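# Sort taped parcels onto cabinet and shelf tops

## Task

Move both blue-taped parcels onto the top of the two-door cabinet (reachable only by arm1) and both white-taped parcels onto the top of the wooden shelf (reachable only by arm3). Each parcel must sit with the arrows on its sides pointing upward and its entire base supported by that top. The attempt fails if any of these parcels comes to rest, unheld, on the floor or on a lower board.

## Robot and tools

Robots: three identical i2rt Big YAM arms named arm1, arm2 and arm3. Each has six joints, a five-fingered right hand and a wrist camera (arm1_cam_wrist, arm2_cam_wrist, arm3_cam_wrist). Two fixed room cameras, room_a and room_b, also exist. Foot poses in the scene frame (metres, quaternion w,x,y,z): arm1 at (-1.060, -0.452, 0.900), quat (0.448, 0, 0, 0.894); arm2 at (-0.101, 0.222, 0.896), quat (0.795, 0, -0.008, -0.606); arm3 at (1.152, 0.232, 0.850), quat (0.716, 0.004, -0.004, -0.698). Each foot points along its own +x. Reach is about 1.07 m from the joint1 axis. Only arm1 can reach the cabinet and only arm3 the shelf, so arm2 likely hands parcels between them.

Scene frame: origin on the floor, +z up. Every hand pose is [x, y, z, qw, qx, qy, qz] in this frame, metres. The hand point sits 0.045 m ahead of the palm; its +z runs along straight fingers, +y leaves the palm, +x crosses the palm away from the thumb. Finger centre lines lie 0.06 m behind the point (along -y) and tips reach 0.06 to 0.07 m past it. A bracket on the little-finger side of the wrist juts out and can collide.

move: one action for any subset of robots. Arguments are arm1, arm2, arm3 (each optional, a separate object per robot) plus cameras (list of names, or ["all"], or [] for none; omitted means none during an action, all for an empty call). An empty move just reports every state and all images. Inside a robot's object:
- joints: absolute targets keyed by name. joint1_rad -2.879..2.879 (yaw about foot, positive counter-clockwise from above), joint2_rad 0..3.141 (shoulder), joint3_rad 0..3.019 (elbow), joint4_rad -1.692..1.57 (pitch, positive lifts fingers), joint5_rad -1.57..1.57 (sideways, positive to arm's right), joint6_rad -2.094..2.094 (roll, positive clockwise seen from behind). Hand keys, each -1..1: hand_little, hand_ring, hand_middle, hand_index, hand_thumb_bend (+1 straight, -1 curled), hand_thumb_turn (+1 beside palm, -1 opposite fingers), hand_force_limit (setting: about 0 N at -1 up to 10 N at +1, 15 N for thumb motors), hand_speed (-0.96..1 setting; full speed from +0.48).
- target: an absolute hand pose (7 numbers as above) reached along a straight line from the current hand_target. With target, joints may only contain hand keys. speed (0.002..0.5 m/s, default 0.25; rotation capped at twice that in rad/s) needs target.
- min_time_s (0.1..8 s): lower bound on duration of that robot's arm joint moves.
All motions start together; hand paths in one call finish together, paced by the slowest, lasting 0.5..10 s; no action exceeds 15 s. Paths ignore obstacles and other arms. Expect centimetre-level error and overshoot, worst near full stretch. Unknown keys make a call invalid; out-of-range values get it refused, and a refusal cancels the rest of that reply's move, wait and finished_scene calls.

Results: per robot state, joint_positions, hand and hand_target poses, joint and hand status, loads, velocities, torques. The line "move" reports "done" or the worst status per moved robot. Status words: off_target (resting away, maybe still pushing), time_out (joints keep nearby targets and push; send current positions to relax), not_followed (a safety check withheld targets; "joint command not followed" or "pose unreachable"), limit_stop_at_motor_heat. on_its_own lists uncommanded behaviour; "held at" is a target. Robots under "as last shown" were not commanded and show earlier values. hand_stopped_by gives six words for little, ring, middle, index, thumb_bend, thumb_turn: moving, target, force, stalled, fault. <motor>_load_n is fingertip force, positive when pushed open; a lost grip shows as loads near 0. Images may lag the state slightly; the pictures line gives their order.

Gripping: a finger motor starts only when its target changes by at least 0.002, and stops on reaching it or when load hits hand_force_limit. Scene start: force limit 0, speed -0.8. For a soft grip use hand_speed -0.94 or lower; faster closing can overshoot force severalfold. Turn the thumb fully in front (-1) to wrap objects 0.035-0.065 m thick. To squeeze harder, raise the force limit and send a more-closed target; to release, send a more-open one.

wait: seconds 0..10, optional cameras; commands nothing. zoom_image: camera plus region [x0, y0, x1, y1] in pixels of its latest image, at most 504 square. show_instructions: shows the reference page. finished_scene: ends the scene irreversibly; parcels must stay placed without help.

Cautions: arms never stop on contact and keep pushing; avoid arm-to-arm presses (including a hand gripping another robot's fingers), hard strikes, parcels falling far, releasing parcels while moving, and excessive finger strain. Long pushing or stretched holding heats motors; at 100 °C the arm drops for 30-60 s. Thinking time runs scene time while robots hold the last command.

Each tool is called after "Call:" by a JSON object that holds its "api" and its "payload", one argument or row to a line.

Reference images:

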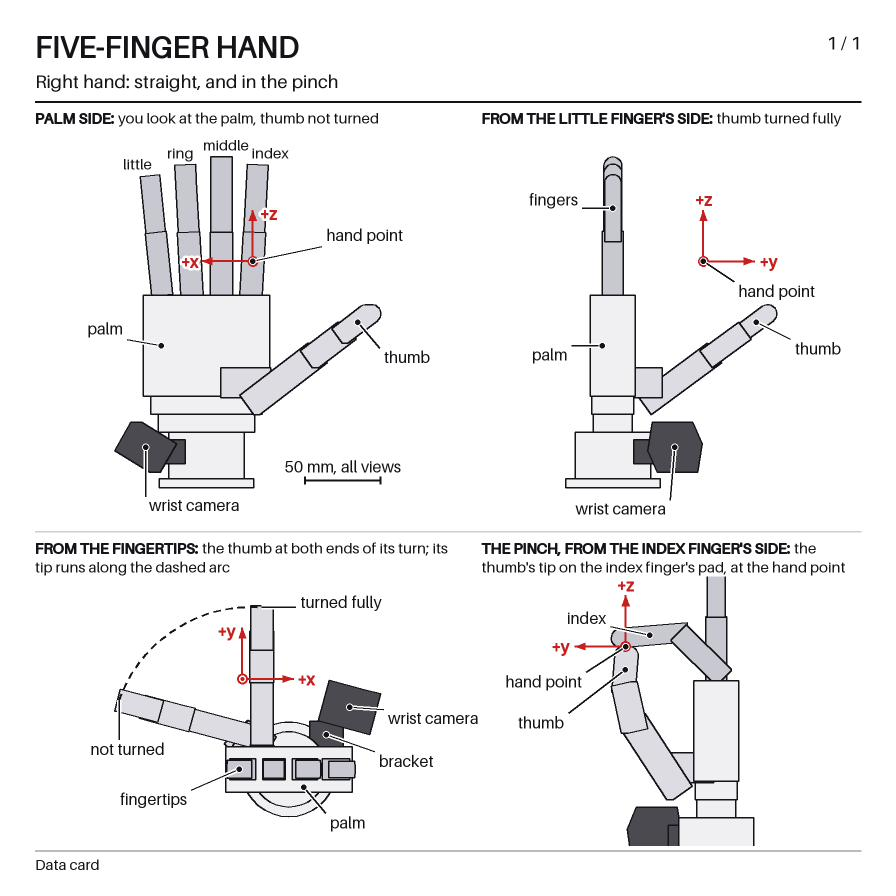

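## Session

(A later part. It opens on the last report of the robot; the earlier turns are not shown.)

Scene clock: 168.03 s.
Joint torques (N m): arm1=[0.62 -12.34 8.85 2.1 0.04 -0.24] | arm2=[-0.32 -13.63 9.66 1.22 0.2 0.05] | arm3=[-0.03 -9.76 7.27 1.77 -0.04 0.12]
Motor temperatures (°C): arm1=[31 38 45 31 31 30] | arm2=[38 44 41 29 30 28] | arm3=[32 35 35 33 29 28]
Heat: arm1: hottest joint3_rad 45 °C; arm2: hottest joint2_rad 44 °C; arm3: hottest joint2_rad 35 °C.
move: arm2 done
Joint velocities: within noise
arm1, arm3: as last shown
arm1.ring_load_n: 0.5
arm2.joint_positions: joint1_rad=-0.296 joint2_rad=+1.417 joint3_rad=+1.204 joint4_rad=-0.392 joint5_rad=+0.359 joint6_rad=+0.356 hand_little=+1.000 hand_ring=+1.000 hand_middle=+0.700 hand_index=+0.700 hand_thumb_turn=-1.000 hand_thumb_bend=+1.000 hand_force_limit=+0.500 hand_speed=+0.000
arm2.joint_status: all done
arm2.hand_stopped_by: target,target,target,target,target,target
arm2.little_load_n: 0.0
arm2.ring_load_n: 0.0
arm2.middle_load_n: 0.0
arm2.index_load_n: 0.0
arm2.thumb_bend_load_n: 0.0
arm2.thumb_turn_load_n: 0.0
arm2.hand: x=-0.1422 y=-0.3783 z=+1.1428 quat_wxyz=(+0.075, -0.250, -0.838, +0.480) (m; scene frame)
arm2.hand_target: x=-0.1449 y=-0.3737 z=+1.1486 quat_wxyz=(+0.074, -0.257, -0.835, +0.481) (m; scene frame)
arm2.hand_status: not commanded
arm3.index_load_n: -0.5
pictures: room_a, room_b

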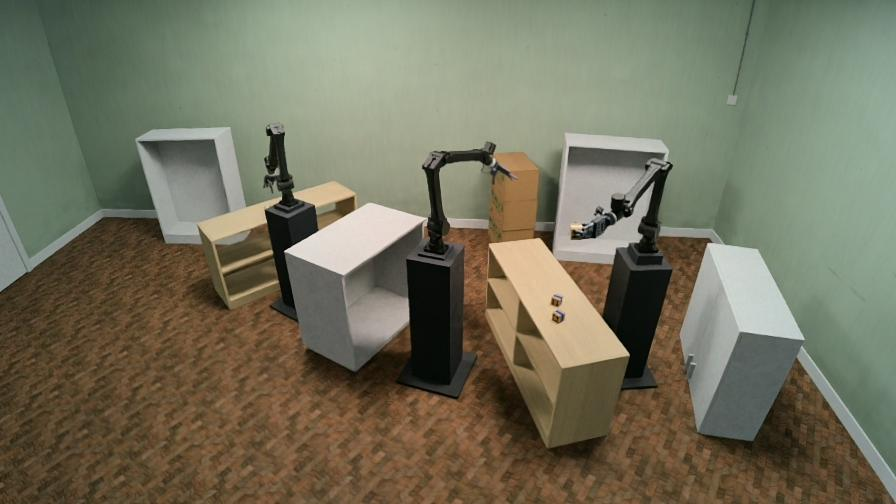

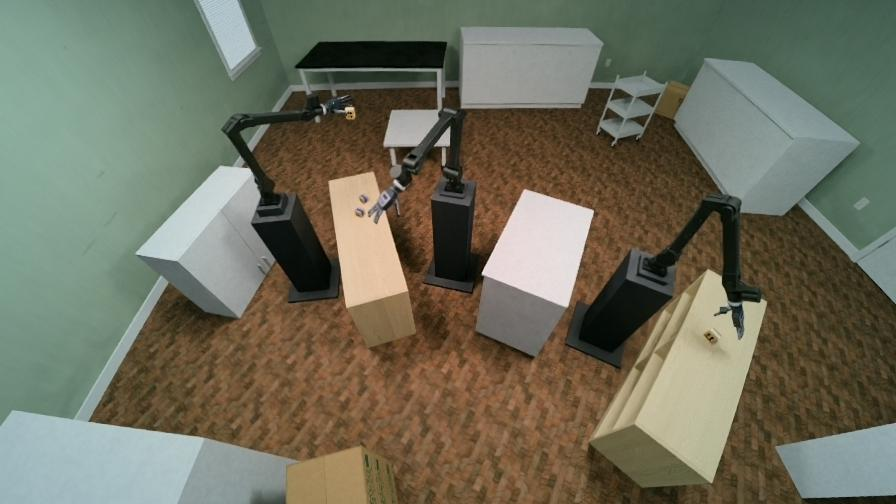

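Call:
{"api": "move", "payload": {
  "arm1": {"target": [-0.60, -0.10, 0.95, -0.0739, 0.7032, 0.0739, 0.7032], "speed": 0.25},
  "cameras": []
}}

Call:
{"api": "move", "payload": {
  "arm1": {"target": [-0.478, -0.243, 0.72, -0.0739, 0.7032, 0.0739, 0.7032], "speed": 0.15},
  "cameras": ["arm1_cam_wrist", "room_a", "room_b"]
}}

Scene clock: 173.57 s.
Joint torques (N m): arm1=[0.38 -11.16 5.64 1.81 0.11 -0.23] | arm2=[0.03 -13.63 9.63 1.26 0.2 0.06] | arm3=[0.09 -9.76 7.16 1.92 -0.03 0.16]
Motor temperatures (°C): arm1=[31 38 45 31 31 30] | arm2=[38 44 41 29 29 28] | arm3=[32 35 35 33 29 28]
Heat: arm1: hottest joint3_rad 45 °C; arm2: hottest joint2_rad 44 °C; arm3: hottest joint2_rad 35 °C.
move: arm1 off_target
Joint velocities: within noise
arm1.joint_positions: joint1_rad=-1.252 joint2_rad=+2.013 joint3_rad=+0.770 joint4_rad=+1.211 joint5_rad=+0.755 joint6_rad=-1.555 hand_little=+1.000 hand_ring=+1.000 hand_middle=-0.014 hand_index=-0.059 hand_thumb_turn=-1.000 hand_thumb_bend=+1.000 hand_force_limit=+0.500 hand_speed=-0.880
arm1.joint_status: not commanded
arm1.hand_stopped_by: target,target,force,force,target,target
arm1.little_load_n: 0.0
arm1.ring_load_n: 0.0
arm1.middle_load_n: 5.5
arm1.index_load_n: 12.0
arm1.thumb_bend_load_n: 1.5
arm1.thumb_turn_load_n: -1.5
arm1.hand: x=-0.6040 y=-0.1100 z=+0.9444 quat_wxyz=(-0.069, +0.711, +0.075, +0.696) (m; scene frame)
arm1.hand_target: x=-0.6002 y=-0.1003 z=+0.9501 quat_wxyz=(-0.074, +0.703, +0.074, +0.703) (m; scene frame)
arm1.hand_status: off_target (0.012 m and 1.4 deg from the pose sent, 0.509 m and 62.9 deg at the start)
arm2, arm3: as last shown
arm3.index_load_n: 0.0
pictures: none
No camera images: "cameras" was empty.

Scene clock: 176.10 s.
Joint torques (N m): arm1=[0.09 -12.92 1.84 2.03 -0.02 -0.11] | arm2=[-0.26 -13.63 9.77 1.35 0.21 0.04] | arm3=[-0.09 -9.82 7.19 1.69 -0.03 0.17]
Motor temperatures (°C): arm1=[31 38 45 31 31 30] | arm2=[38 44 41 29 29 28] | arm3=[32 35 35 33 29 28]
Heat: arm1: hottest joint3_rad 45 °C; arm2: hottest joint2_rad 44 °C; arm3: hottest joint2_rad 35 °C.
move: arm1 off_target
Joint velocities: within noise
arm1.joint_positions: joint1_rad=-1.669 joint2_rad=+2.647 joint3_rad=+1.034 joint4_rad=+1.563 joint5_rad=+0.347 joint6_rad=-1.555 hand_little=+1.000 hand_ring=+1.000 hand_middle=-0.014 hand_index=-0.059 hand_thumb_turn=-1.000 hand_thumb_bend=+1.000 hand_force_limit=+0.500 hand_speed=-0.880
arm1.joint_status: not commanded
arm1.hand_stopped_by: target,target,force,force,target,target
arm1.little_load_n: 0.0
arm1.ring_load_n: 0.0
arm1.middle_load_n: 5.5
arm1.index_load_n: 11.5
arm1.thumb_bend_load_n: 1.5
arm1.thumb_turn_load_n: -1.5
arm1.hand: x=-0.4776 y=-0.2443 z=+0.7248 quat_wxyz=(-0.067, +0.720, +0.072, +0.687) (m; scene frame)
arm1.hand_target: x=-0.4778 y=-0.2428 z=+0.7201 quat_wxyz=(-0.070, +0.716, +0.072, +0.690) (m; scene frame)
arm1.hand_status: off_target (0.005 m and 2.8 deg from the pose sent, 0.290 m and 1.4 deg at the start; a joint's target at an end of its range on 33 of 76 steps)
arm2, arm3: as last shown
pictures: arm1_cam_wrist, room_a, room_b
camera_calibration:
arm1_cam_wrist: T_world_to_cam=[[0.222409, -0.925527, 0.306485, -0.342326], [-0.363556, -0.370416, -0.854763, 0.376837], [0.904633, 0.0786828, -0.418865, 0.869726], [0, 0, 0, 1]] pos_world=[-0.573645, -0.245678, 0.791322]

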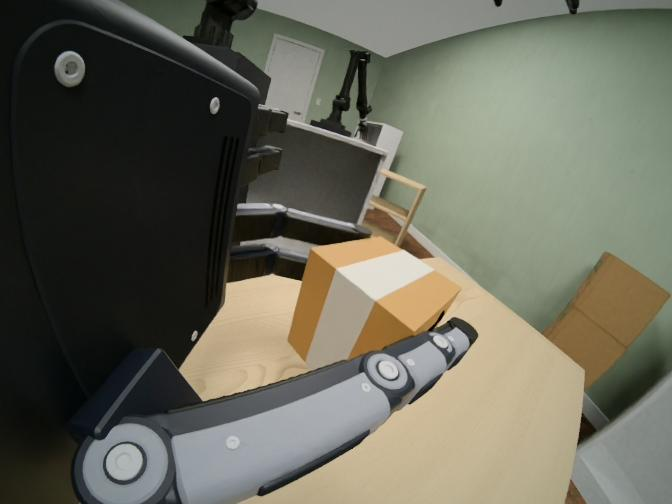

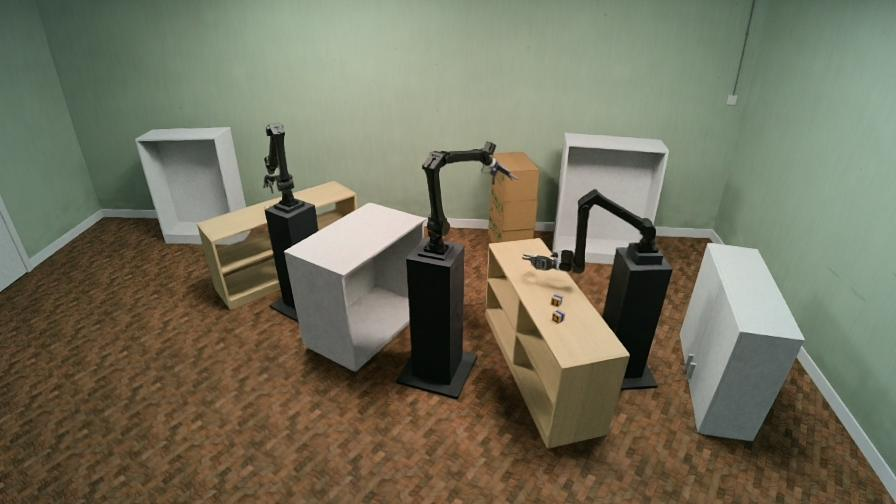

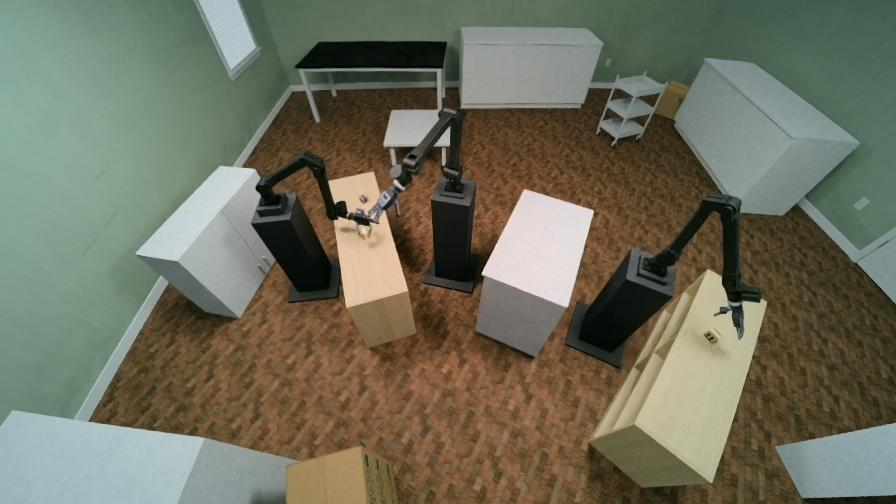

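Call:
{"api": "move", "payload": {
  "arm1": {"target": [-0.504, -0.2515, 0.76, -0.4305, 0.5610, 0.4305, 0.5610], "speed": 0.25},
  "cameras": ["arm1_cam_wrist"]
}}

Scene clock: 187.37 s.
Joint torques (N m): arm1=[-0.15 -14.1 1.31 1.58 -0.11 -0.01] | arm2=[-0.15 -13.39 9.7 1.25 0.18 0.03] | arm3=[-0.03 -9.7 7.15 1.85 0 0.17]
Motor temperatures (°C): arm1=[31 38 43 31 30 30] | arm2=[38 43 41 29 29 28] | arm3=[32 35 35 33 28 28]
Heat: arm1: hottest joint3_rad 43 °C; arm2: hottest joint2_rad 43 °C; arm3: hottest joint2_rad 35 °C.
move: arm1 done
Joint velocities: within noise
arm1.joint_positions: joint1_rad=-2.145 joint2_rad=+2.587 joint3_rad=+0.990 joint4_rad=+1.564 joint5_rad=-1.241 joint6_rad=-1.581 hand_little=+1.000 hand_ring=+1.000 hand_middle=-0.014 hand_index=-0.059 hand_thumb_turn=-1.000 hand_thumb_bend=+1.000 hand_force_limit=+0.500 hand_speed=-0.880
arm1.joint_status: not commanded
arm1.hand_stopped_by: target,target,force,force,target,target
arm1.little_load_n: 0.0
arm1.ring_load_n: 0.0
arm1.middle_load_n: 5.5
arm1.index_load_n: 12.0
arm1.thumb_bend_load_n: 1.5
arm1.thumb_turn_load_n: -1.5
arm1.hand: x=-0.5091 y=-0.2512 z=+0.7536 quat_wxyz=(-0.433, +0.568, +0.427, +0.554) (m; scene frame)
arm1.hand_target: x=-0.5041 y=-0.2515 z=+0.7599 quat_wxyz=(-0.430, +0.561, +0.431, +0.561) (m; scene frame)
arm1.hand_status: done (0.008 m and 1.3 deg from the pose sent, 0.045 m and 63.8 deg at the start; a joint's target at an end of its range on 82 of 85 steps)
arm2, arm3: as last shown
pictures: arm1_cam_wrist
camera_calibration:
arm1_cam_wrist: T_world_to_cam=[[0.931534, -0.222829, 0.287387, 0.201327], [0.161215, -0.455328, -0.875606, 0.649034], [0.325966, 0.861988, -0.38823, 0.789969], [0, 0, 0, 1]] pos_world=[-0.549681, -0.340559, 0.817129]

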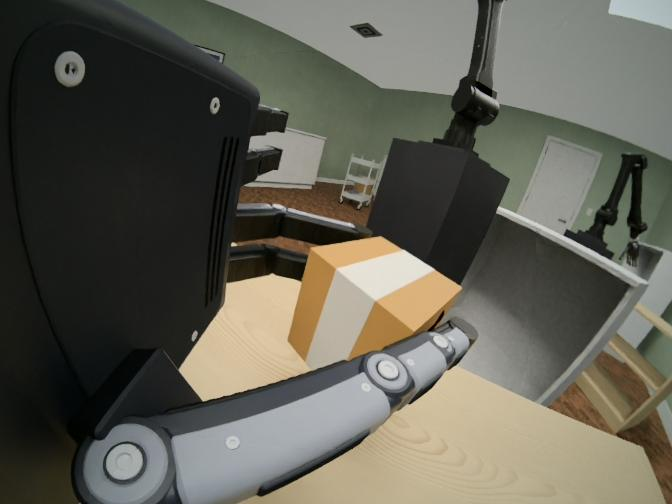

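Call:
{"api": "move", "payload": {
  "arm1": {"target": [-0.502, -0.2515, 0.68, -0.4305, 0.5610, 0.4305, 0.5610], "speed": 0.1},
  "cameras": ["arm1_cam_wrist", "room_b"]
}}

Call:
{"api": "zoom_image", "payload": {
  "camera": "room_b",
  "region": [240, 130, 460, 350]
}}

Scene clock: 189.93 s.
Joint torques (N m): arm1=[-0.15 -12.75 1.25 1.54 -0.12 -0.24] | arm2=[-0.15 -13.8 9.69 1.29 0.2 0.04] | arm3=[0.03 -10.05 6.9 1.8 0 0.19]
Motor temperatures (°C): arm1=[31 38 42 31 30 30] | arm2=[38 43 41 29 29 28] | arm3=[32 35 36 33 28 28]
Heat: arm1: hottest joint3_rad 42 °C; arm2: hottest joint2_rad 43 °C; arm3: hottest joint3_rad 36 °C.
move: arm1 done
Joint velocities: within noise
arm1.joint_positions: joint1_rad=-2.145 joint2_rad=+2.761 joint3_rad=+1.139 joint4_rad=+1.567 joint5_rad=-1.243 joint6_rad=-1.603 hand_little=+1.000 hand_ring=+1.000 hand_middle=-0.014 hand_index=-0.059 hand_thumb_turn=-1.000 hand_thumb_bend=+1.000 hand_force_limit=+0.500 hand_speed=-0.880
arm1.joint_status: not commanded
arm1.hand_stopped_by: target,target,force,force,target,target
arm1.little_load_n: -0.5
arm1.ring_load_n: 0.0
arm1.middle_load_n: 5.5
arm1.index_load_n: 11.5
arm1.thumb_bend_load_n: 2.0
arm1.thumb_turn_load_n: -1.5
arm1.hand: x=-0.5003 y=-0.2506 z=+0.6866 quat_wxyz=(-0.433, +0.570, +0.429, +0.551) (m; scene frame)
arm1.hand_target: x=-0.5021 y=-0.2515 z=+0.6801 quat_wxyz=(-0.428, +0.565, +0.435, +0.555) (m; scene frame)
arm1.hand_status: done (0.007 m and 1.5 deg from the pose sent, 0.074 m and 1.3 deg at the start; a joint's target at an end of its range on 39 of 40 steps)
arm2, arm3: as last shown
arm3.ring_load_n: -0.5
pictures: arm1_cam_wrist, room_b
camera_calibration:
arm1_cam_wrist: T_world_to_cam=[[0.932708, -0.218046, 0.28725, 0.214422], [0.160992, -0.460997, -0.872676, 0.585626], [0.322705, 0.860196, -0.394872, 0.762936], [0, 0, 0, 1]] pos_world=[-0.540477, -0.339549, 0.750731]

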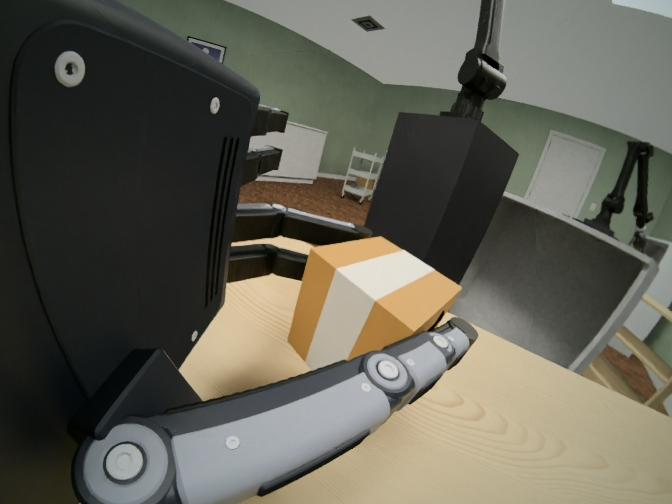

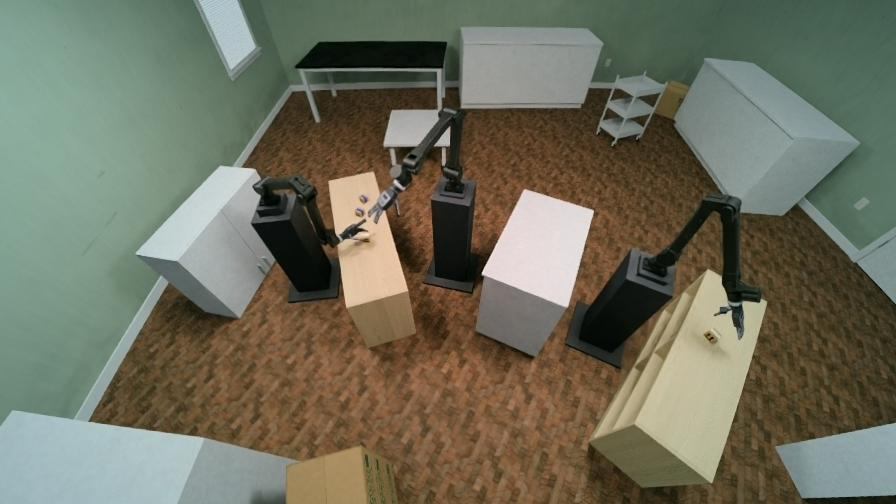

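Scaled by 2.291 from the camera's 896x504 image, which has a finer 1280x720 frame.

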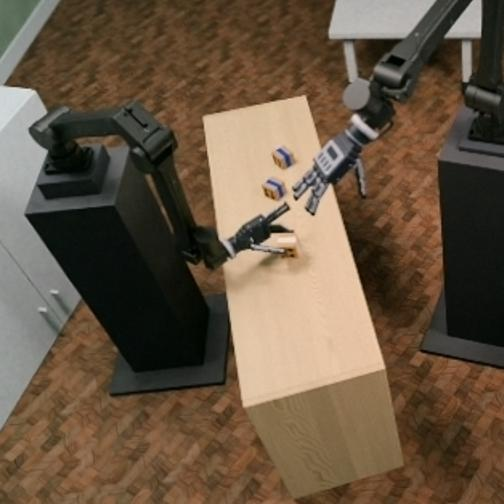

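Call:
{"api": "move", "payload": {
  "arm1": {"target": [-0.502, -0.2515, 0.650, -0.4305, 0.5610, 0.4305, 0.5610], "speed": 0.05},
  "cameras": ["arm1_cam_wrist"]
}}

Call:
{"api": "zoom_image", "payload": {
  "camera": "arm1_cam_wrist",
  "region": [180, 200, 520, 450]
}}

Scene clock: 191.73 s.
Joint torques (N m): arm1=[-0.09 -12.63 1.21 1.5 -0.13 -0.23] | arm2=[0.09 -13.33 9.69 1.29 0.19 0.06] | arm3=[-0.15 -9.76 7.19 1.88 -0.02 0.16]
Motor temperatures (°C): arm1=[31 38 42 31 30 30] | arm2=[38 43 41 29 29 28] | arm3=[32 35 36 33 28 28]
Heat: arm1: hottest joint3_rad 42 °C; arm2: hottest joint2_rad 43 °C; arm3: hottest joint3_rad 36 °C.
move: arm1 done
Joint velocities: within noise
arm1.joint_positions: joint1_rad=-2.145 joint2_rad=+2.835 joint3_rad=+1.204 joint4_rad=+1.567 joint5_rad=-1.244 joint6_rad=-1.613 hand_little=+1.000 hand_ring=+1.000 hand_middle=-0.014 hand_index=-0.059 hand_thumb_turn=-1.000 hand_thumb_bend=+1.000 hand_force_limit=+0.500 hand_speed=-0.880
arm1.joint_status: not commanded
arm1.hand_stopped_by: target,target,force,force,target,target
arm1.little_load_n: 0.0
arm1.ring_load_n: 0.0
arm1.middle_load_n: 5.5
arm1.index_load_n: 11.5
arm1.thumb_bend_load_n: 1.5
arm1.thumb_turn_load_n: -1.5
arm1.hand: x=-0.4990 y=-0.2505 z=+0.6577 quat_wxyz=(-0.432, +0.570, +0.431, +0.551) (m; scene frame)
arm1.hand_target: x=-0.5022 y=-0.2515 z=+0.6500 quat_wxyz=(-0.428, +0.566, +0.436, +0.554) (m; scene frame)
arm1.hand_status: done (0.008 m and 1.6 deg from the pose sent, 0.037 m and 1.5 deg at the start; a joint's target at an end of its range on 33 of 33 steps)
arm2: as last shown
arm3.joint_positions: joint1_rad=+1.174 joint2_rad=+1.545 joint3_rad=+0.570 joint4_rad=+0.141 joint5_rad=-0.053 joint6_rad=-0.069 hand_little=+1.000 hand_ring=+1.000 hand_middle=+1.000 hand_index=+1.000 hand_thumb_turn=-1.000 hand_thumb_bend=+1.000 hand_force_limit=+0.000 hand_speed=-0.500
arm3.joint_status: not commanded
arm3.hand_stopped_by: target,target,target,target,target,target
arm3.little_load_n: 0.0
arm3.ring_load_n: 0.0
arm3.middle_load_n: 0.0
arm3.index_load_n: 0.0
arm3.thumb_bend_load_n: 0.0
arm3.thumb_turn_load_n: 0.0
arm3.hand: x=+1.5644 y=+0.1108 z=+0.8104 quat_wxyz=(-0.218, +0.559, -0.744, +0.294) (m; scene frame)
arm3.hand_target: x=+1.5796 y=+0.1102 z=+0.8204 quat_wxyz=(-0.230, +0.556, -0.738, +0.305) (m; scene frame)
arm3.hand_status: not commanded
pictures: arm1_cam_wrist
camera_calibration:
arm1_cam_wrist: T_world_to_cam=[[0.932601, -0.216563, 0.288715, 0.220952], [0.162027, -0.463589, -0.87111, 0.559116], [0.322496, 0.859177, -0.397255, 0.752342], [0, 0, 0, 1]] pos_world=[-0.539279, -0.339344, 0.722131]

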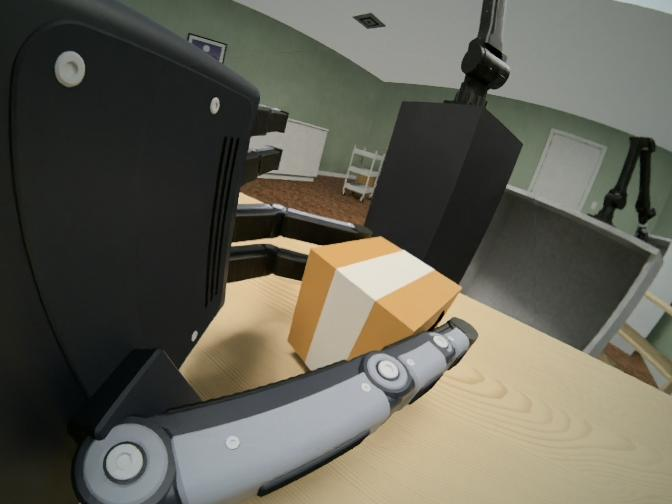

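Scaled by 1.482 from the camera's 672x504 image, which has a finer 960x720 frame.

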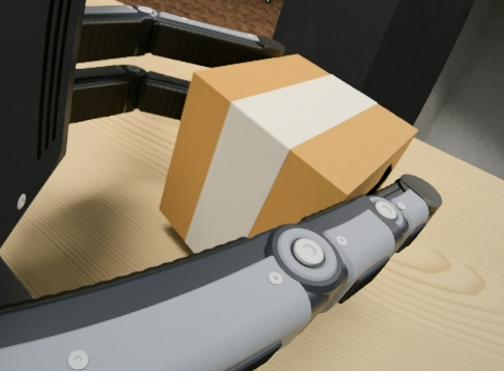

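Call:
{"api": "move", "payload": {
  "arm1": {"target": [-0.502, -0.2515, 0.637, -0.4305, 0.5610, 0.4305, 0.5610], "speed": 0.03},
  "cameras": ["arm1_cam_wrist"]
}}

Call:
{"api": "zoom_image", "payload": {
  "camera": "arm1_cam_wrist",
  "region": [180, 200, 520, 450]
}}

Scene clock: 193.70 s.
Joint torques (N m): arm1=[-0.03 -12.69 1.13 1.47 -0.11 -0.2] | arm2=[-0.09 -13.39 9.66 1.4 0.21 0.05] | arm3=[0.21 -10.17 7.1 1.87 -0.07 0.15]
Motor temperatures (°C): arm1=[31 38 42 31 30 30] | arm2=[38 43 41 29 29 28] | arm3=[32 35 36 33 28 28]
Heat: arm1: hottest joint3_rad 42 °C; arm2: hottest joint2_rad 43 °C; arm3: hottest joint3_rad 36 °C.
move: arm1 off_target
Joint velocities: within noise
arm1.joint_positions: joint1_rad=-2.145 joint2_rad=+2.864 joint3_rad=+1.236 joint4_rad=+1.569 joint5_rad=-1.245 joint6_rad=-1.619 hand_little=+1.000 hand_ring=+1.000 hand_middle=-0.014 hand_index=-0.059 hand_thumb_turn=-1.000 hand_thumb_bend=+1.000 hand_force_limit=+0.500 hand_speed=-0.880
arm1.joint_status: not commanded
arm1.hand_stopped_by: target,target,force,force,target,target
arm1.little_load_n: 0.0
arm1.ring_load_n: 0.0
arm1.middle_load_n: 5.5
arm1.index_load_n: 11.5
arm1.thumb_bend_load_n: 1.5
arm1.thumb_turn_load_n: -2.0
arm1.hand: x=-0.4963 y=-0.2503 z=+0.6481 quat_wxyz=(-0.429, +0.567, +0.434, +0.553) (m; scene frame)
arm1.hand_target: x=-0.5020 y=-0.2515 z=+0.6372 quat_wxyz=(-0.427, +0.566, +0.436, +0.554) (m; scene frame)
arm1.hand_status: off_target (0.012 m and 1.2 deg from the pose sent, 0.021 m and 1.6 deg at the start; a joint's target at an end of its range on 29 of 29 steps)
arm2, arm3: as last shown
pictures: arm1_cam_wrist
camera_calibration:
arm1_cam_wrist: T_world_to_cam=[[0.929508, -0.215413, 0.299352, 0.21307], [0.172107, -0.464524, -0.868675, 0.553606], [0.32618, 0.858962, -0.394704, 0.747651], [0, 0, 0, 1]] pos_world=[-0.537198, -0.339143, 0.712222]

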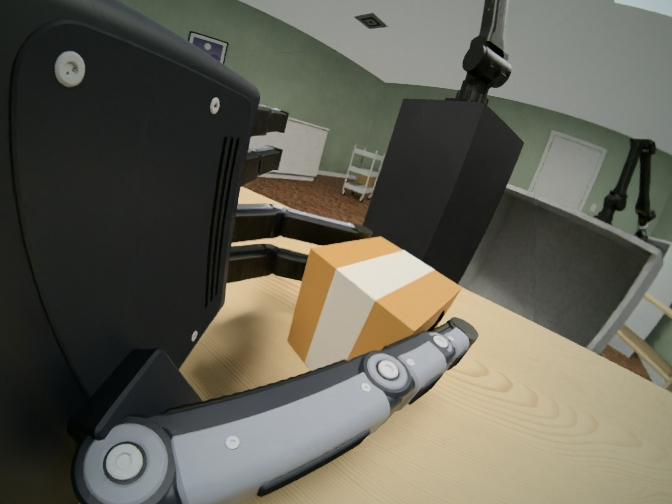

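Scaled by 1.482 from the camera's 672x504 image, which has a finer 960x720 frame.

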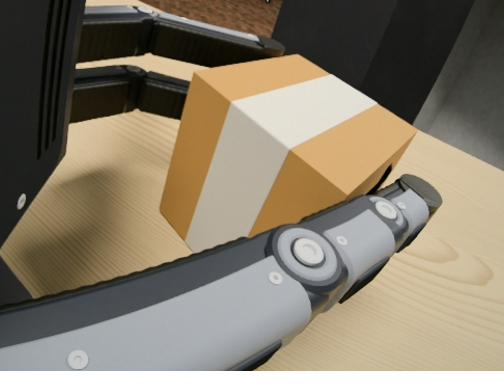

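Call:
{"api": "move", "payload": {
  "arm1": {"target": [-0.502, -0.2515, 0.631, -0.4305, 0.5610, 0.4305, 0.5610], "speed": 0.03},
  "cameras": []
}}

Scene clock: 195.23 s.
Joint torques (N m): arm1=[-0.03 -12.1 1.13 1.29 -0.06 -0.15] | arm2=[-0.38 -13.04 9.62 1.21 0.2 0.04] | arm3=[0.03 -9.47 7.13 1.88 -0.02 0.15]
Motor temperatures (°C): arm1=[31 38 42 31 30 30] | arm2=[38 43 41 29 29 28] | arm3=[31 35 36 33 28 28]
Heat: arm1: hottest joint3_rad 42 °C; arm2: hottest joint2_rad 43 °C; arm3: hottest joint3_rad 36 °C.
move: arm1 off_target
Joint velocities: within noise
arm1.joint_positions: joint1_rad=-2.145 joint2_rad=+2.871 joint3_rad=+1.250 joint4_rad=+1.572 joint5_rad=-1.246 joint6_rad=-1.625 hand_little=+1.000 hand_ring=+1.000 hand_middle=-0.015 hand_index=-0.060 hand_thumb_turn=-1.000 hand_thumb_bend=+1.000 hand_force_limit=+0.500 hand_speed=-0.880
arm1.joint_status: not commanded
arm1.hand_stopped_by: target,target,force,force,target,target
arm1.little_load_n: 0.0
arm1.ring_load_n: 0.0
arm1.middle_load_n: -0.5
arm1.index_load_n: 1.5
arm1.thumb_bend_load_n: 0.5
arm1.thumb_turn_load_n: 0.0
arm1.hand: x=-0.4931 y=-0.2500 z=+0.6476 quat_wxyz=(-0.426, +0.563, +0.438, +0.557) (m; scene frame)
arm1.hand_target: x=-0.5022 y=-0.2515 z=+0.6315 quat_wxyz=(-0.427, +0.566, +0.436, +0.554) (m; scene frame)
arm1.hand_status: off_target (0.019 m and 1.1 deg from the pose sent, 0.018 m and 1.2 deg at the start; a joint's target at an end of its range on 29 of 29 steps)
arm2, arm3: as last shown
pictures: none
No camera images: "cameras" was empty.

Call:
{"api": "move", "payload": {
  "arm1": {"joints": {"hand_index": 0.4, "hand_middle": 0.4, "hand_speed": -0.7}},
  "cameras": ["arm1_cam_wrist", "room_b"]
}}

Call:
{"api": "zoom_image", "payload": {
  "camera": "arm1_cam_wrist",
  "region": [180, 200, 520, 450]
}}

Scene clock: 196.87 s.
Joint torques (N m): arm1=[0.03 -12.4 1.02 1.31 -0.07 -0.15] | arm2=[-0.26 -13.27 9.63 1.31 0.21 0.04] | arm3=[0.32 -9.88 7.19 1.81 -0.03 0.16]
Motor temperatures (°C): arm1=[31 38 42 31 30 30] | arm2=[38 43 41 29 29 28] | arm3=[31 35 36 33 28 28]
Heat: arm1: hottest joint3_rad 42 °C; arm2: hottest joint2_rad 43 °C; arm3: hottest joint3_rad 36 °C.
move: arm1 done
Joint velocities: within noise
arm1.joint_positions: joint1_rad=-2.145 joint2_rad=+2.875 joint3_rad=+1.251 joint4_rad=+1.572 joint5_rad=-1.245 joint6_rad=-1.625 hand_little=+1.000 hand_ring=+1.000 hand_middle=+0.400 hand_index=+0.400 hand_thumb_turn=-1.000 hand_thumb_bend=+1.000 hand_force_limit=+0.500 hand_speed=-0.700
arm1.joint_status: all done
arm1.hand_stopped_by: target,target,target,target,target,target
arm1.little_load_n: 0.0
arm1.ring_load_n: 0.0
arm1.middle_load_n: 0.0
arm1.index_load_n: 0.0
arm1.thumb_bend_load_n: 0.0
arm1.thumb_turn_load_n: 0.0
arm1.hand: x=-0.4943 y=-0.2502 z=+0.6454 quat_wxyz=(-0.426, +0.564, +0.437, +0.557) (m; scene frame)
arm1.hand_target: x=-0.5023 y=-0.2515 z=+0.6314 quat_wxyz=(-0.427, +0.566, +0.436, +0.554) (m; scene frame)
arm1.hand_status: not commanded
arm2.joint_positions: joint1_rad=-0.296 joint2_rad=+1.417 joint3_rad=+1.204 joint4_rad=-0.392 joint5_rad=+0.359 joint6_rad=+0.356 hand_little=+1.000 hand_ring=+1.000 hand_middle=+0.700 hand_index=+0.700 hand_thumb_turn=-1.000 hand_thumb_bend=+1.000 hand_force_limit=+0.500 hand_speed=+0.000
arm2.joint_status: not commanded
arm2.hand_stopped_by: target,target,target,target,target,target
arm2.little_load_n: 0.0
arm2.ring_load_n: 0.0
arm2.middle_load_n: 0.0
arm2.index_load_n: 0.0
arm2.thumb_bend_load_n: 0.0
arm2.thumb_turn_load_n: 0.0
arm2.hand: x=-0.1422 y=-0.3783 z=+1.1428 quat_wxyz=(+0.075, -0.250, -0.838, +0.480) (m; scene frame)
arm2.hand_target: x=-0.1449 y=-0.3737 z=+1.1486 quat_wxyz=(+0.074, -0.257, -0.835, +0.481) (m; scene frame)
arm2.hand_status: not commanded
arm3: as last shown
arm3.ring_load_n: -0.5
arm3.middle_load_n: -0.5
pictures: arm1_cam_wrist, room_b
camera_calibration:
arm1_cam_wrist: T_world_to_cam=[[0.925921, -0.214212, 0.3111, 0.203009], [0.183269, -0.465403, -0.865917, 0.554505], [0.330277, 0.858786, -0.391668, 0.745816], [0, 0, 0, 1]] pos_world=[-0.535919, -0.338942, 0.709112]

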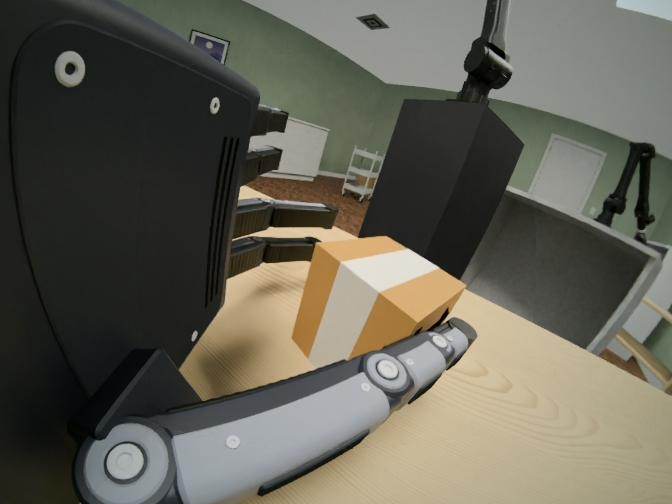

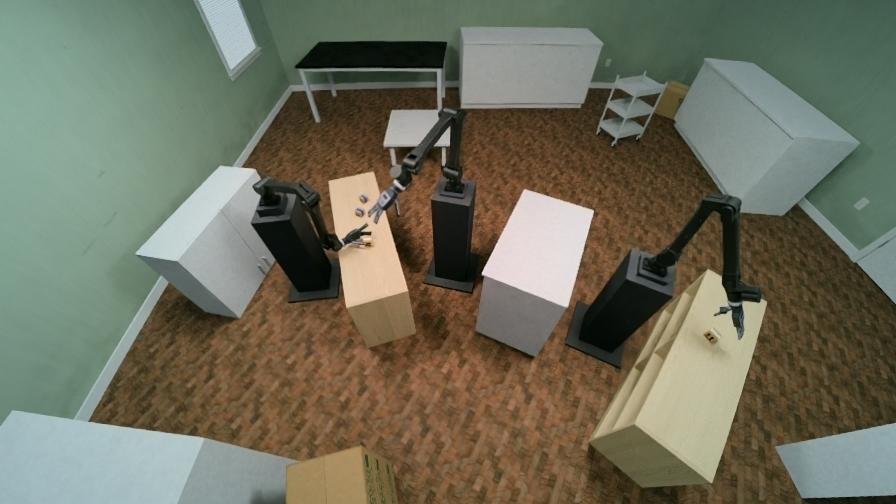

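Scaled by 1.482 from the camera's 672x504 image, which has a finer 960x720 frame.

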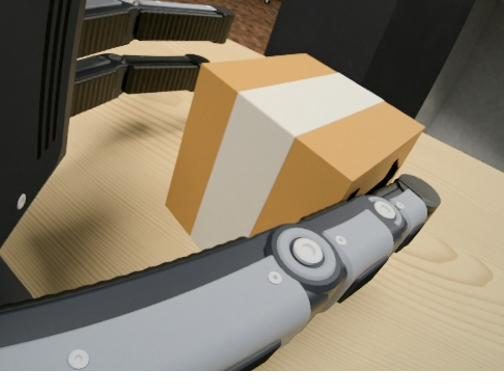

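Call:
{"api": "move", "payload": {
  "arm1": {"target": [-0.499, -0.257, 0.640, -0.4305, 0.5610, 0.4305, 0.5610], "speed": 0.05, "joints": {"hand_index": 0.9, "hand_middle": 0.9, "hand_speed": 0}},
  "cameras": []
}}

Call:
{"api": "move", "payload": {
  "arm1": {"target": [-0.499, -0.258, 0.82, -0.4305, 0.5610, 0.4305, 0.5610], "speed": 0.12},
  "cameras": ["arm1_cam_wrist", "room_a", "room_b"]
}}

Scene clock: 199.07 s.
Joint torques (N m): arm1=[-0.26 -13.68 0.17 1.29 -0.14 -0.08] | arm2=[-0.26 -13.57 9.66 1.24 0.21 0.03] | arm3=[0.03 -9.23 7.15 1.98 -0.06 0.18]
Motor temperatures (°C): arm1=[31 37 41 31 30 30] | arm2=[38 43 41 29 29 28] | arm3=[31 34 36 33 28 28]
Heat: arm1: hottest joint3_rad 41 °C; arm2: hottest joint2_rad 43 °C; arm3: hottest joint3_rad 36 °C.
move: arm1 done
Joint velocities: within noise
arm1.joint_positions: joint1_rad=-2.152 joint2_rad=+2.875 joint3_rad=+1.251 joint4_rad=+1.572 joint5_rad=-1.256 joint6_rad=-1.625 hand_little=+1.000 hand_ring=+1.000 hand_middle=+0.900 hand_index=+0.900 hand_thumb_turn=-1.000 hand_thumb_bend=+1.000 hand_force_limit=+0.500 hand_speed=+0.000
arm1.joint_status: all done
arm1.hand_stopped_by: target,target,target,target,target,target
arm1.little_load_n: 0.0
arm1.ring_load_n: 0.0
arm1.middle_load_n: -0.5
arm1.index_load_n: 0.0
arm1.thumb_bend_load_n: 0.0
arm1.thumb_turn_load_n: 0.0
arm1.hand: x=-0.4948 y=-0.2529 z=+0.6455 quat_wxyz=(-0.428, +0.563, +0.438, +0.556) (m; scene frame)
arm1.hand_target: x=-0.4990 y=-0.2568 z=+0.6400 quat_wxyz=(-0.428, +0.565, +0.435, +0.555) (m; scene frame)
arm1.hand_status: done (0.008 m and 1.1 deg from the pose sent, 0.010 m and 1.1 deg at the start; a joint's target at an end of its range on 29 of 29 steps)
arm2, arm3: as last shown
arm3.middle_load_n: 0.0
pictures: none
No camera images: "cameras" was empty.

Scene clock: 201.20 s.
Joint torques (N m): arm1=[-0.62 -13.68 0.9 0.65 -0.03 0.03] | arm2=[-0.21 -13.63 9.69 1.32 0.18 0.05] | arm3=[0.32 -9.52 7.15 1.78 -0.03 0.13]
Motor temperatures (°C): arm1=[31 37 41 31 30 30] | arm2=[38 43 41 29 29 28] | arm3=[31 34 36 33 28 28]
Heat: arm1: hottest joint3_rad 41 °C; arm2: hottest joint2_rad 43 °C; arm3: hottest joint3_rad 36 °C.
move: arm1 done
Joint velocities: within noise
arm1.joint_positions: joint1_rad=-2.154 joint2_rad=+2.415 joint3_rad=+0.925 joint4_rad=+1.504 joint5_rad=-1.257 joint6_rad=-1.580 hand_little=+1.000 hand_ring=+1.000 hand_middle=+0.900 hand_index=+0.900 hand_thumb_turn=-1.000 hand_thumb_bend=+1.000 hand_force_limit=+0.500 hand_speed=+0.000
arm1.joint_status: not commanded
arm1.hand_stopped_by: target,target,target,target,target,target
arm1.little_load_n: 0.0
arm1.ring_load_n: 0.0
arm1.middle_load_n: 0.0
arm1.index_load_n: 0.0
arm1.thumb_bend_load_n: 0.0
arm1.thumb_turn_load_n: 0.0
arm1.hand: x=-0.4976 y=-0.2536 z=+0.8227 quat_wxyz=(-0.427, +0.553, +0.438, +0.566) (m; scene frame)
arm1.hand_target: x=-0.4989 y=-0.2580 z=+0.8200 quat_wxyz=(-0.430, +0.561, +0.430, +0.561) (m; scene frame)
arm1.hand_status: done (0.005 m and 1.4 deg from the pose sent, 0.175 m and 1.1 deg at the start; a joint's target at an end of its range on 6 of 64 steps)
arm2, arm3: as last shown
arm2.thumb_bend_load_n: -0.5
arm3.ring_load_n: 0.0
pictures: arm1_cam_wrist, room_a, room_b
camera_calibration:
arm1_cam_wrist: T_world_to_cam=[[0.919436, -0.217138, 0.327853, 0.132412], [0.203371, -0.451009, -0.86904, 0.723341], [0.336567, 0.865703, -0.370515, 0.806693], [0, 0, 0, 1]] pos_world=[-0.540356, -0.343371, 0.884093]

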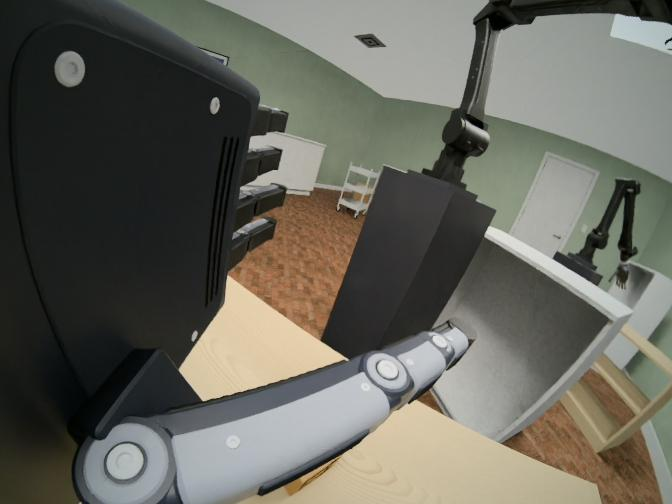

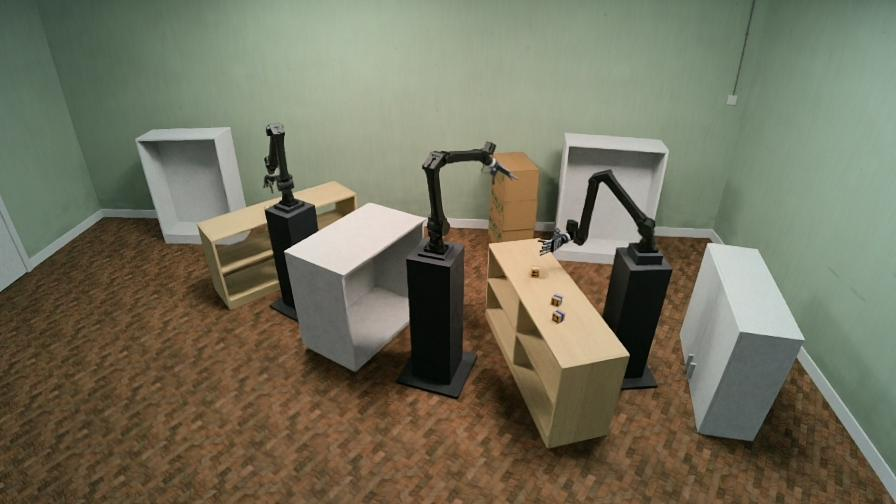

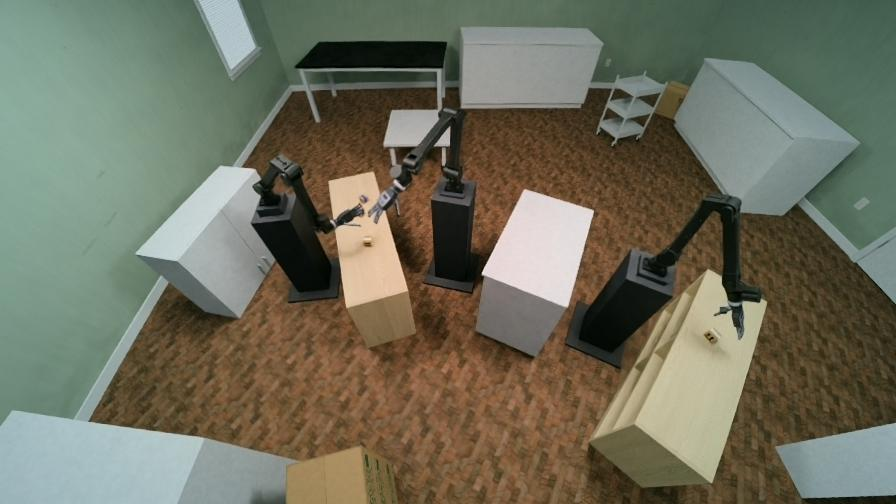

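Call:
{"api": "zoom_image", "payload": {
  "camera": "room_a",
  "region": [490, 230, 610, 340]
}}

Call:
{"api": "zoom_image", "payload": {
  "camera": "room_b",
  "region": [320, 170, 430, 280]
}}

Scaled by 4.200 from the camera's 896x504 image, which has a finer 1280x720 frame.

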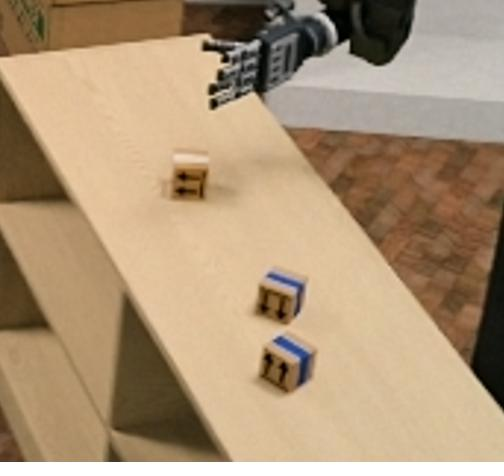

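Scaled by 4.582 from the camera's 896x504 image, which has a finer 1280x720 frame.

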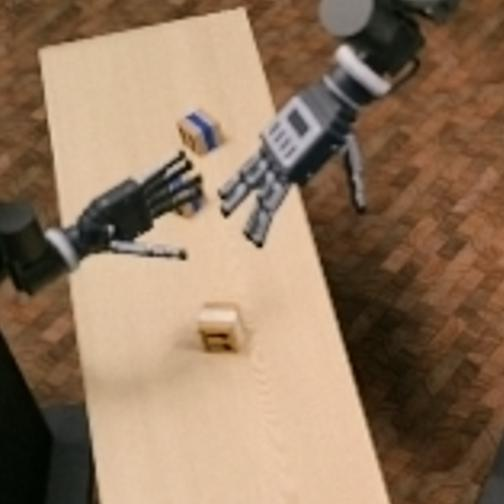

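Call:
{"api": "move", "payload": {
  "arm1": {"target": [-0.70, -0.075, 0.82, 0.3705, -0.8944, 0.2313, -0.0958], "speed": 0.25, "joints": {"hand_index": 0.7, "hand_middle": 0.7}},
  "cameras": ["arm1_cam_wrist"]
}}

Scene clock: 211.00 s.
Joint torques (N m): arm1=[0.44 -11.93 7.17 0.61 -0.04 0.09] | arm2=[0.03 -13.22 9.59 1.21 0.19 0.06] | arm3=[0.09 -9.93 7.04 1.91 -0.06 0.13]
Motor temperatures (°C): arm1=[31 38 40 30 30 30] | arm2=[37 43 41 29 29 28] | arm3=[31 34 36 33 28 28]
Heat: arm1: hottest joint3_rad 40 °C; arm2: hottest joint2_rad 43 °C; arm3: hottest joint3_rad 36 °C.
move: arm1 off_target
Joint velocities: within noise
arm1.joint_positions: joint1_rad=-1.529 joint2_rad=+1.844 joint3_rad=+0.798 joint4_rad=+0.197 joint5_rad=-0.267 joint6_rad=-0.284 hand_little=+1.000 hand_ring=+1.000 hand_middle=+0.700 hand_index=+0.700 hand_thumb_turn=-1.000 hand_thumb_bend=+1.000 hand_force_limit=+0.500 hand_speed=+0.000
arm1.joint_status: all done
arm1.hand_stopped_by: target,target,target,target,target,target
arm1.little_load_n: 0.0
arm1.ring_load_n: 0.0
arm1.middle_load_n: 0.0
arm1.index_load_n: 0.0
arm1.thumb_bend_load_n: 0.0
arm1.thumb_turn_load_n: 0.0
arm1.hand: x=-0.7107 y=-0.0871 z=+0.8081 quat_wxyz=(-0.360, +0.899, -0.231, +0.090) (m; scene frame)
arm1.hand_target: x=-0.7003 y=-0.0753 z=+0.8203 quat_wxyz=(-0.371, +0.894, -0.231, +0.096) (m; scene frame)
arm1.hand_status: off_target (0.020 m and 1.5 deg from the pose sent, 0.270 m and 105.4 deg at the start)
arm2, arm3: as last shown
arm2.thumb_bend_load_n: 0.0
pictures: arm1_cam_wrist
camera_calibration:
arm1_cam_wrist: T_world_to_cam=[[-0.0570067, -0.736239, -0.674317, 0.439929], [-0.996397, -0.0005234, 0.0848069, -0.755154], [-0.0627911, 0.676722, -0.733556, 0.722007], [0, 0, 0, 1]] pos_world=[-0.682019, -0.1651, 0.890326]

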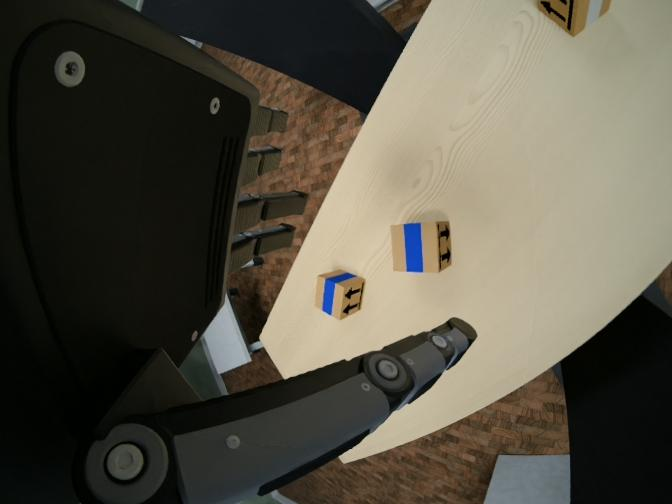

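Call:
{"api": "zoom_image", "payload": {
  "camera": "arm1_cam_wrist",
  "region": [290, 190, 490, 340]
}}

Scaled by 2.520 from the camera's 672x504 image, which has a finer 960x720 frame.

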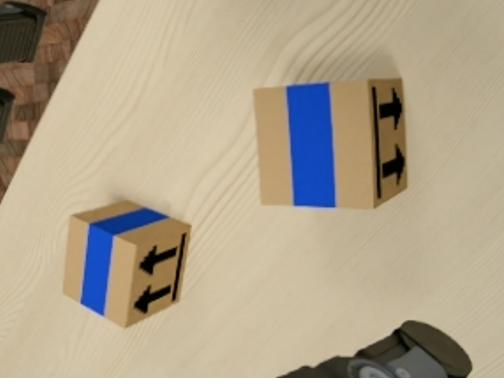

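Call:
{"api": "move", "payload": {
  "arm1": {"target": [-0.693, -0.033, 0.74, 0.3827, -0.9239, 0.0, 0.0], "speed": 0.15, "joints": {"hand_index": 0.6, "hand_middle": 0.6}},
  "cameras": ["arm1_cam_wrist"]
}}

Call:
{"api": "zoom_image", "payload": {
  "camera": "arm1_cam_wrist",
  "region": [260, 180, 510, 400]
}}

Scene clock: 219.70 s.
Joint torques (N m): arm1=[0.15 -12.28 7.02 0.35 -0.45 -0.16] | arm2=[-0.5 -13.68 9.62 1.2 0.2 0.05] | arm3=[0.15 -10.17 7.17 1.8 -0.06 0.14]
Motor temperatures (°C): arm1=[31 38 40 30 30 30] | arm2=[37 42 41 29 29 28] | arm3=[31 34 36 33 28 28]
Heat: arm1: hottest joint3_rad 40 °C; arm2: hottest joint2_rad 42 °C; arm3: hottest joint3_rad 36 °C.
move: arm1 off_target
Joint velocities: within noise
arm1.joint_positions: joint1_rad=-1.529 joint2_rad=+2.109 joint3_rad=+1.061 joint4_rad=+0.050 joint5_rad=-0.577 joint6_rad=-0.700 hand_little=+1.000 hand_ring=+1.000 hand_middle=+0.600 hand_index=+0.600 hand_thumb_turn=-1.000 hand_thumb_bend=+1.000 hand_force_limit=+0.500 hand_speed=+0.000
arm1.joint_status: all done
arm1.hand_stopped_by: target,target,target,target,target,target
arm1.little_load_n: 0.0
arm1.ring_load_n: 0.0
arm1.middle_load_n: 0.0
arm1.index_load_n: 0.0
arm1.thumb_bend_load_n: 0.0
arm1.thumb_turn_load_n: 0.0
arm1.hand: x=-0.6978 y=-0.0383 z=+0.7477 quat_wxyz=(-0.384, +0.923, -0.006, +0.002) (m; scene frame)
arm1.hand_target: x=-0.6933 y=-0.0333 z=+0.7401 quat_wxyz=(-0.383, +0.924, +0.000, +0.000) (m; scene frame)
arm1.hand_status: off_target (0.011 m and 0.7 deg from the pose sent, 0.089 m and 28.7 deg at the start)
arm2, arm3: as last shown
arm3.thumb_turn_load_n: 0.5
pictures: arm1_cam_wrist
camera_calibration:
arm1_cam_wrist: T_world_to_cam=[[0.297042, -0.657821, -0.692126, 0.699327], [-0.880055, -0.469852, 0.0688682, -0.662171], [-0.3705, 0.588652, -0.718484, 0.416177], [0, 0, 0, 1]] pos_world=[-0.636283, -0.0960742, 0.828641]

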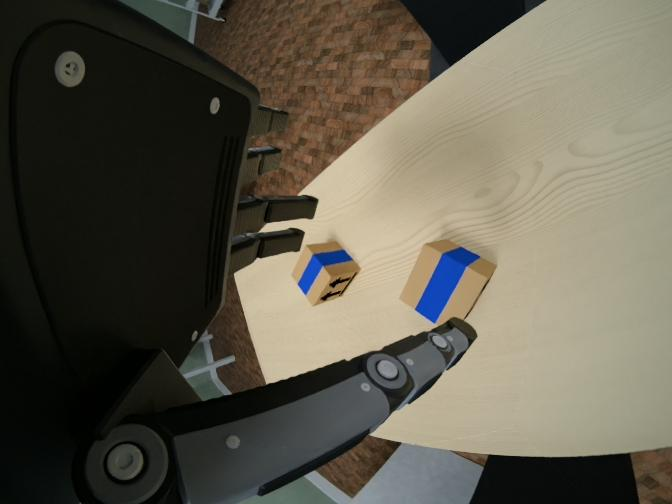

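Scaled by 2.016 from the camera's 672x504 image, which has a finer 960x720 frame.

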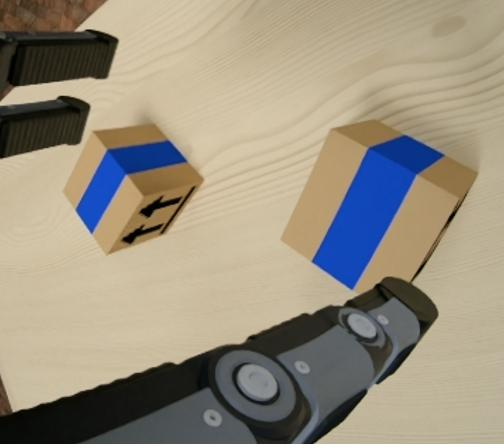

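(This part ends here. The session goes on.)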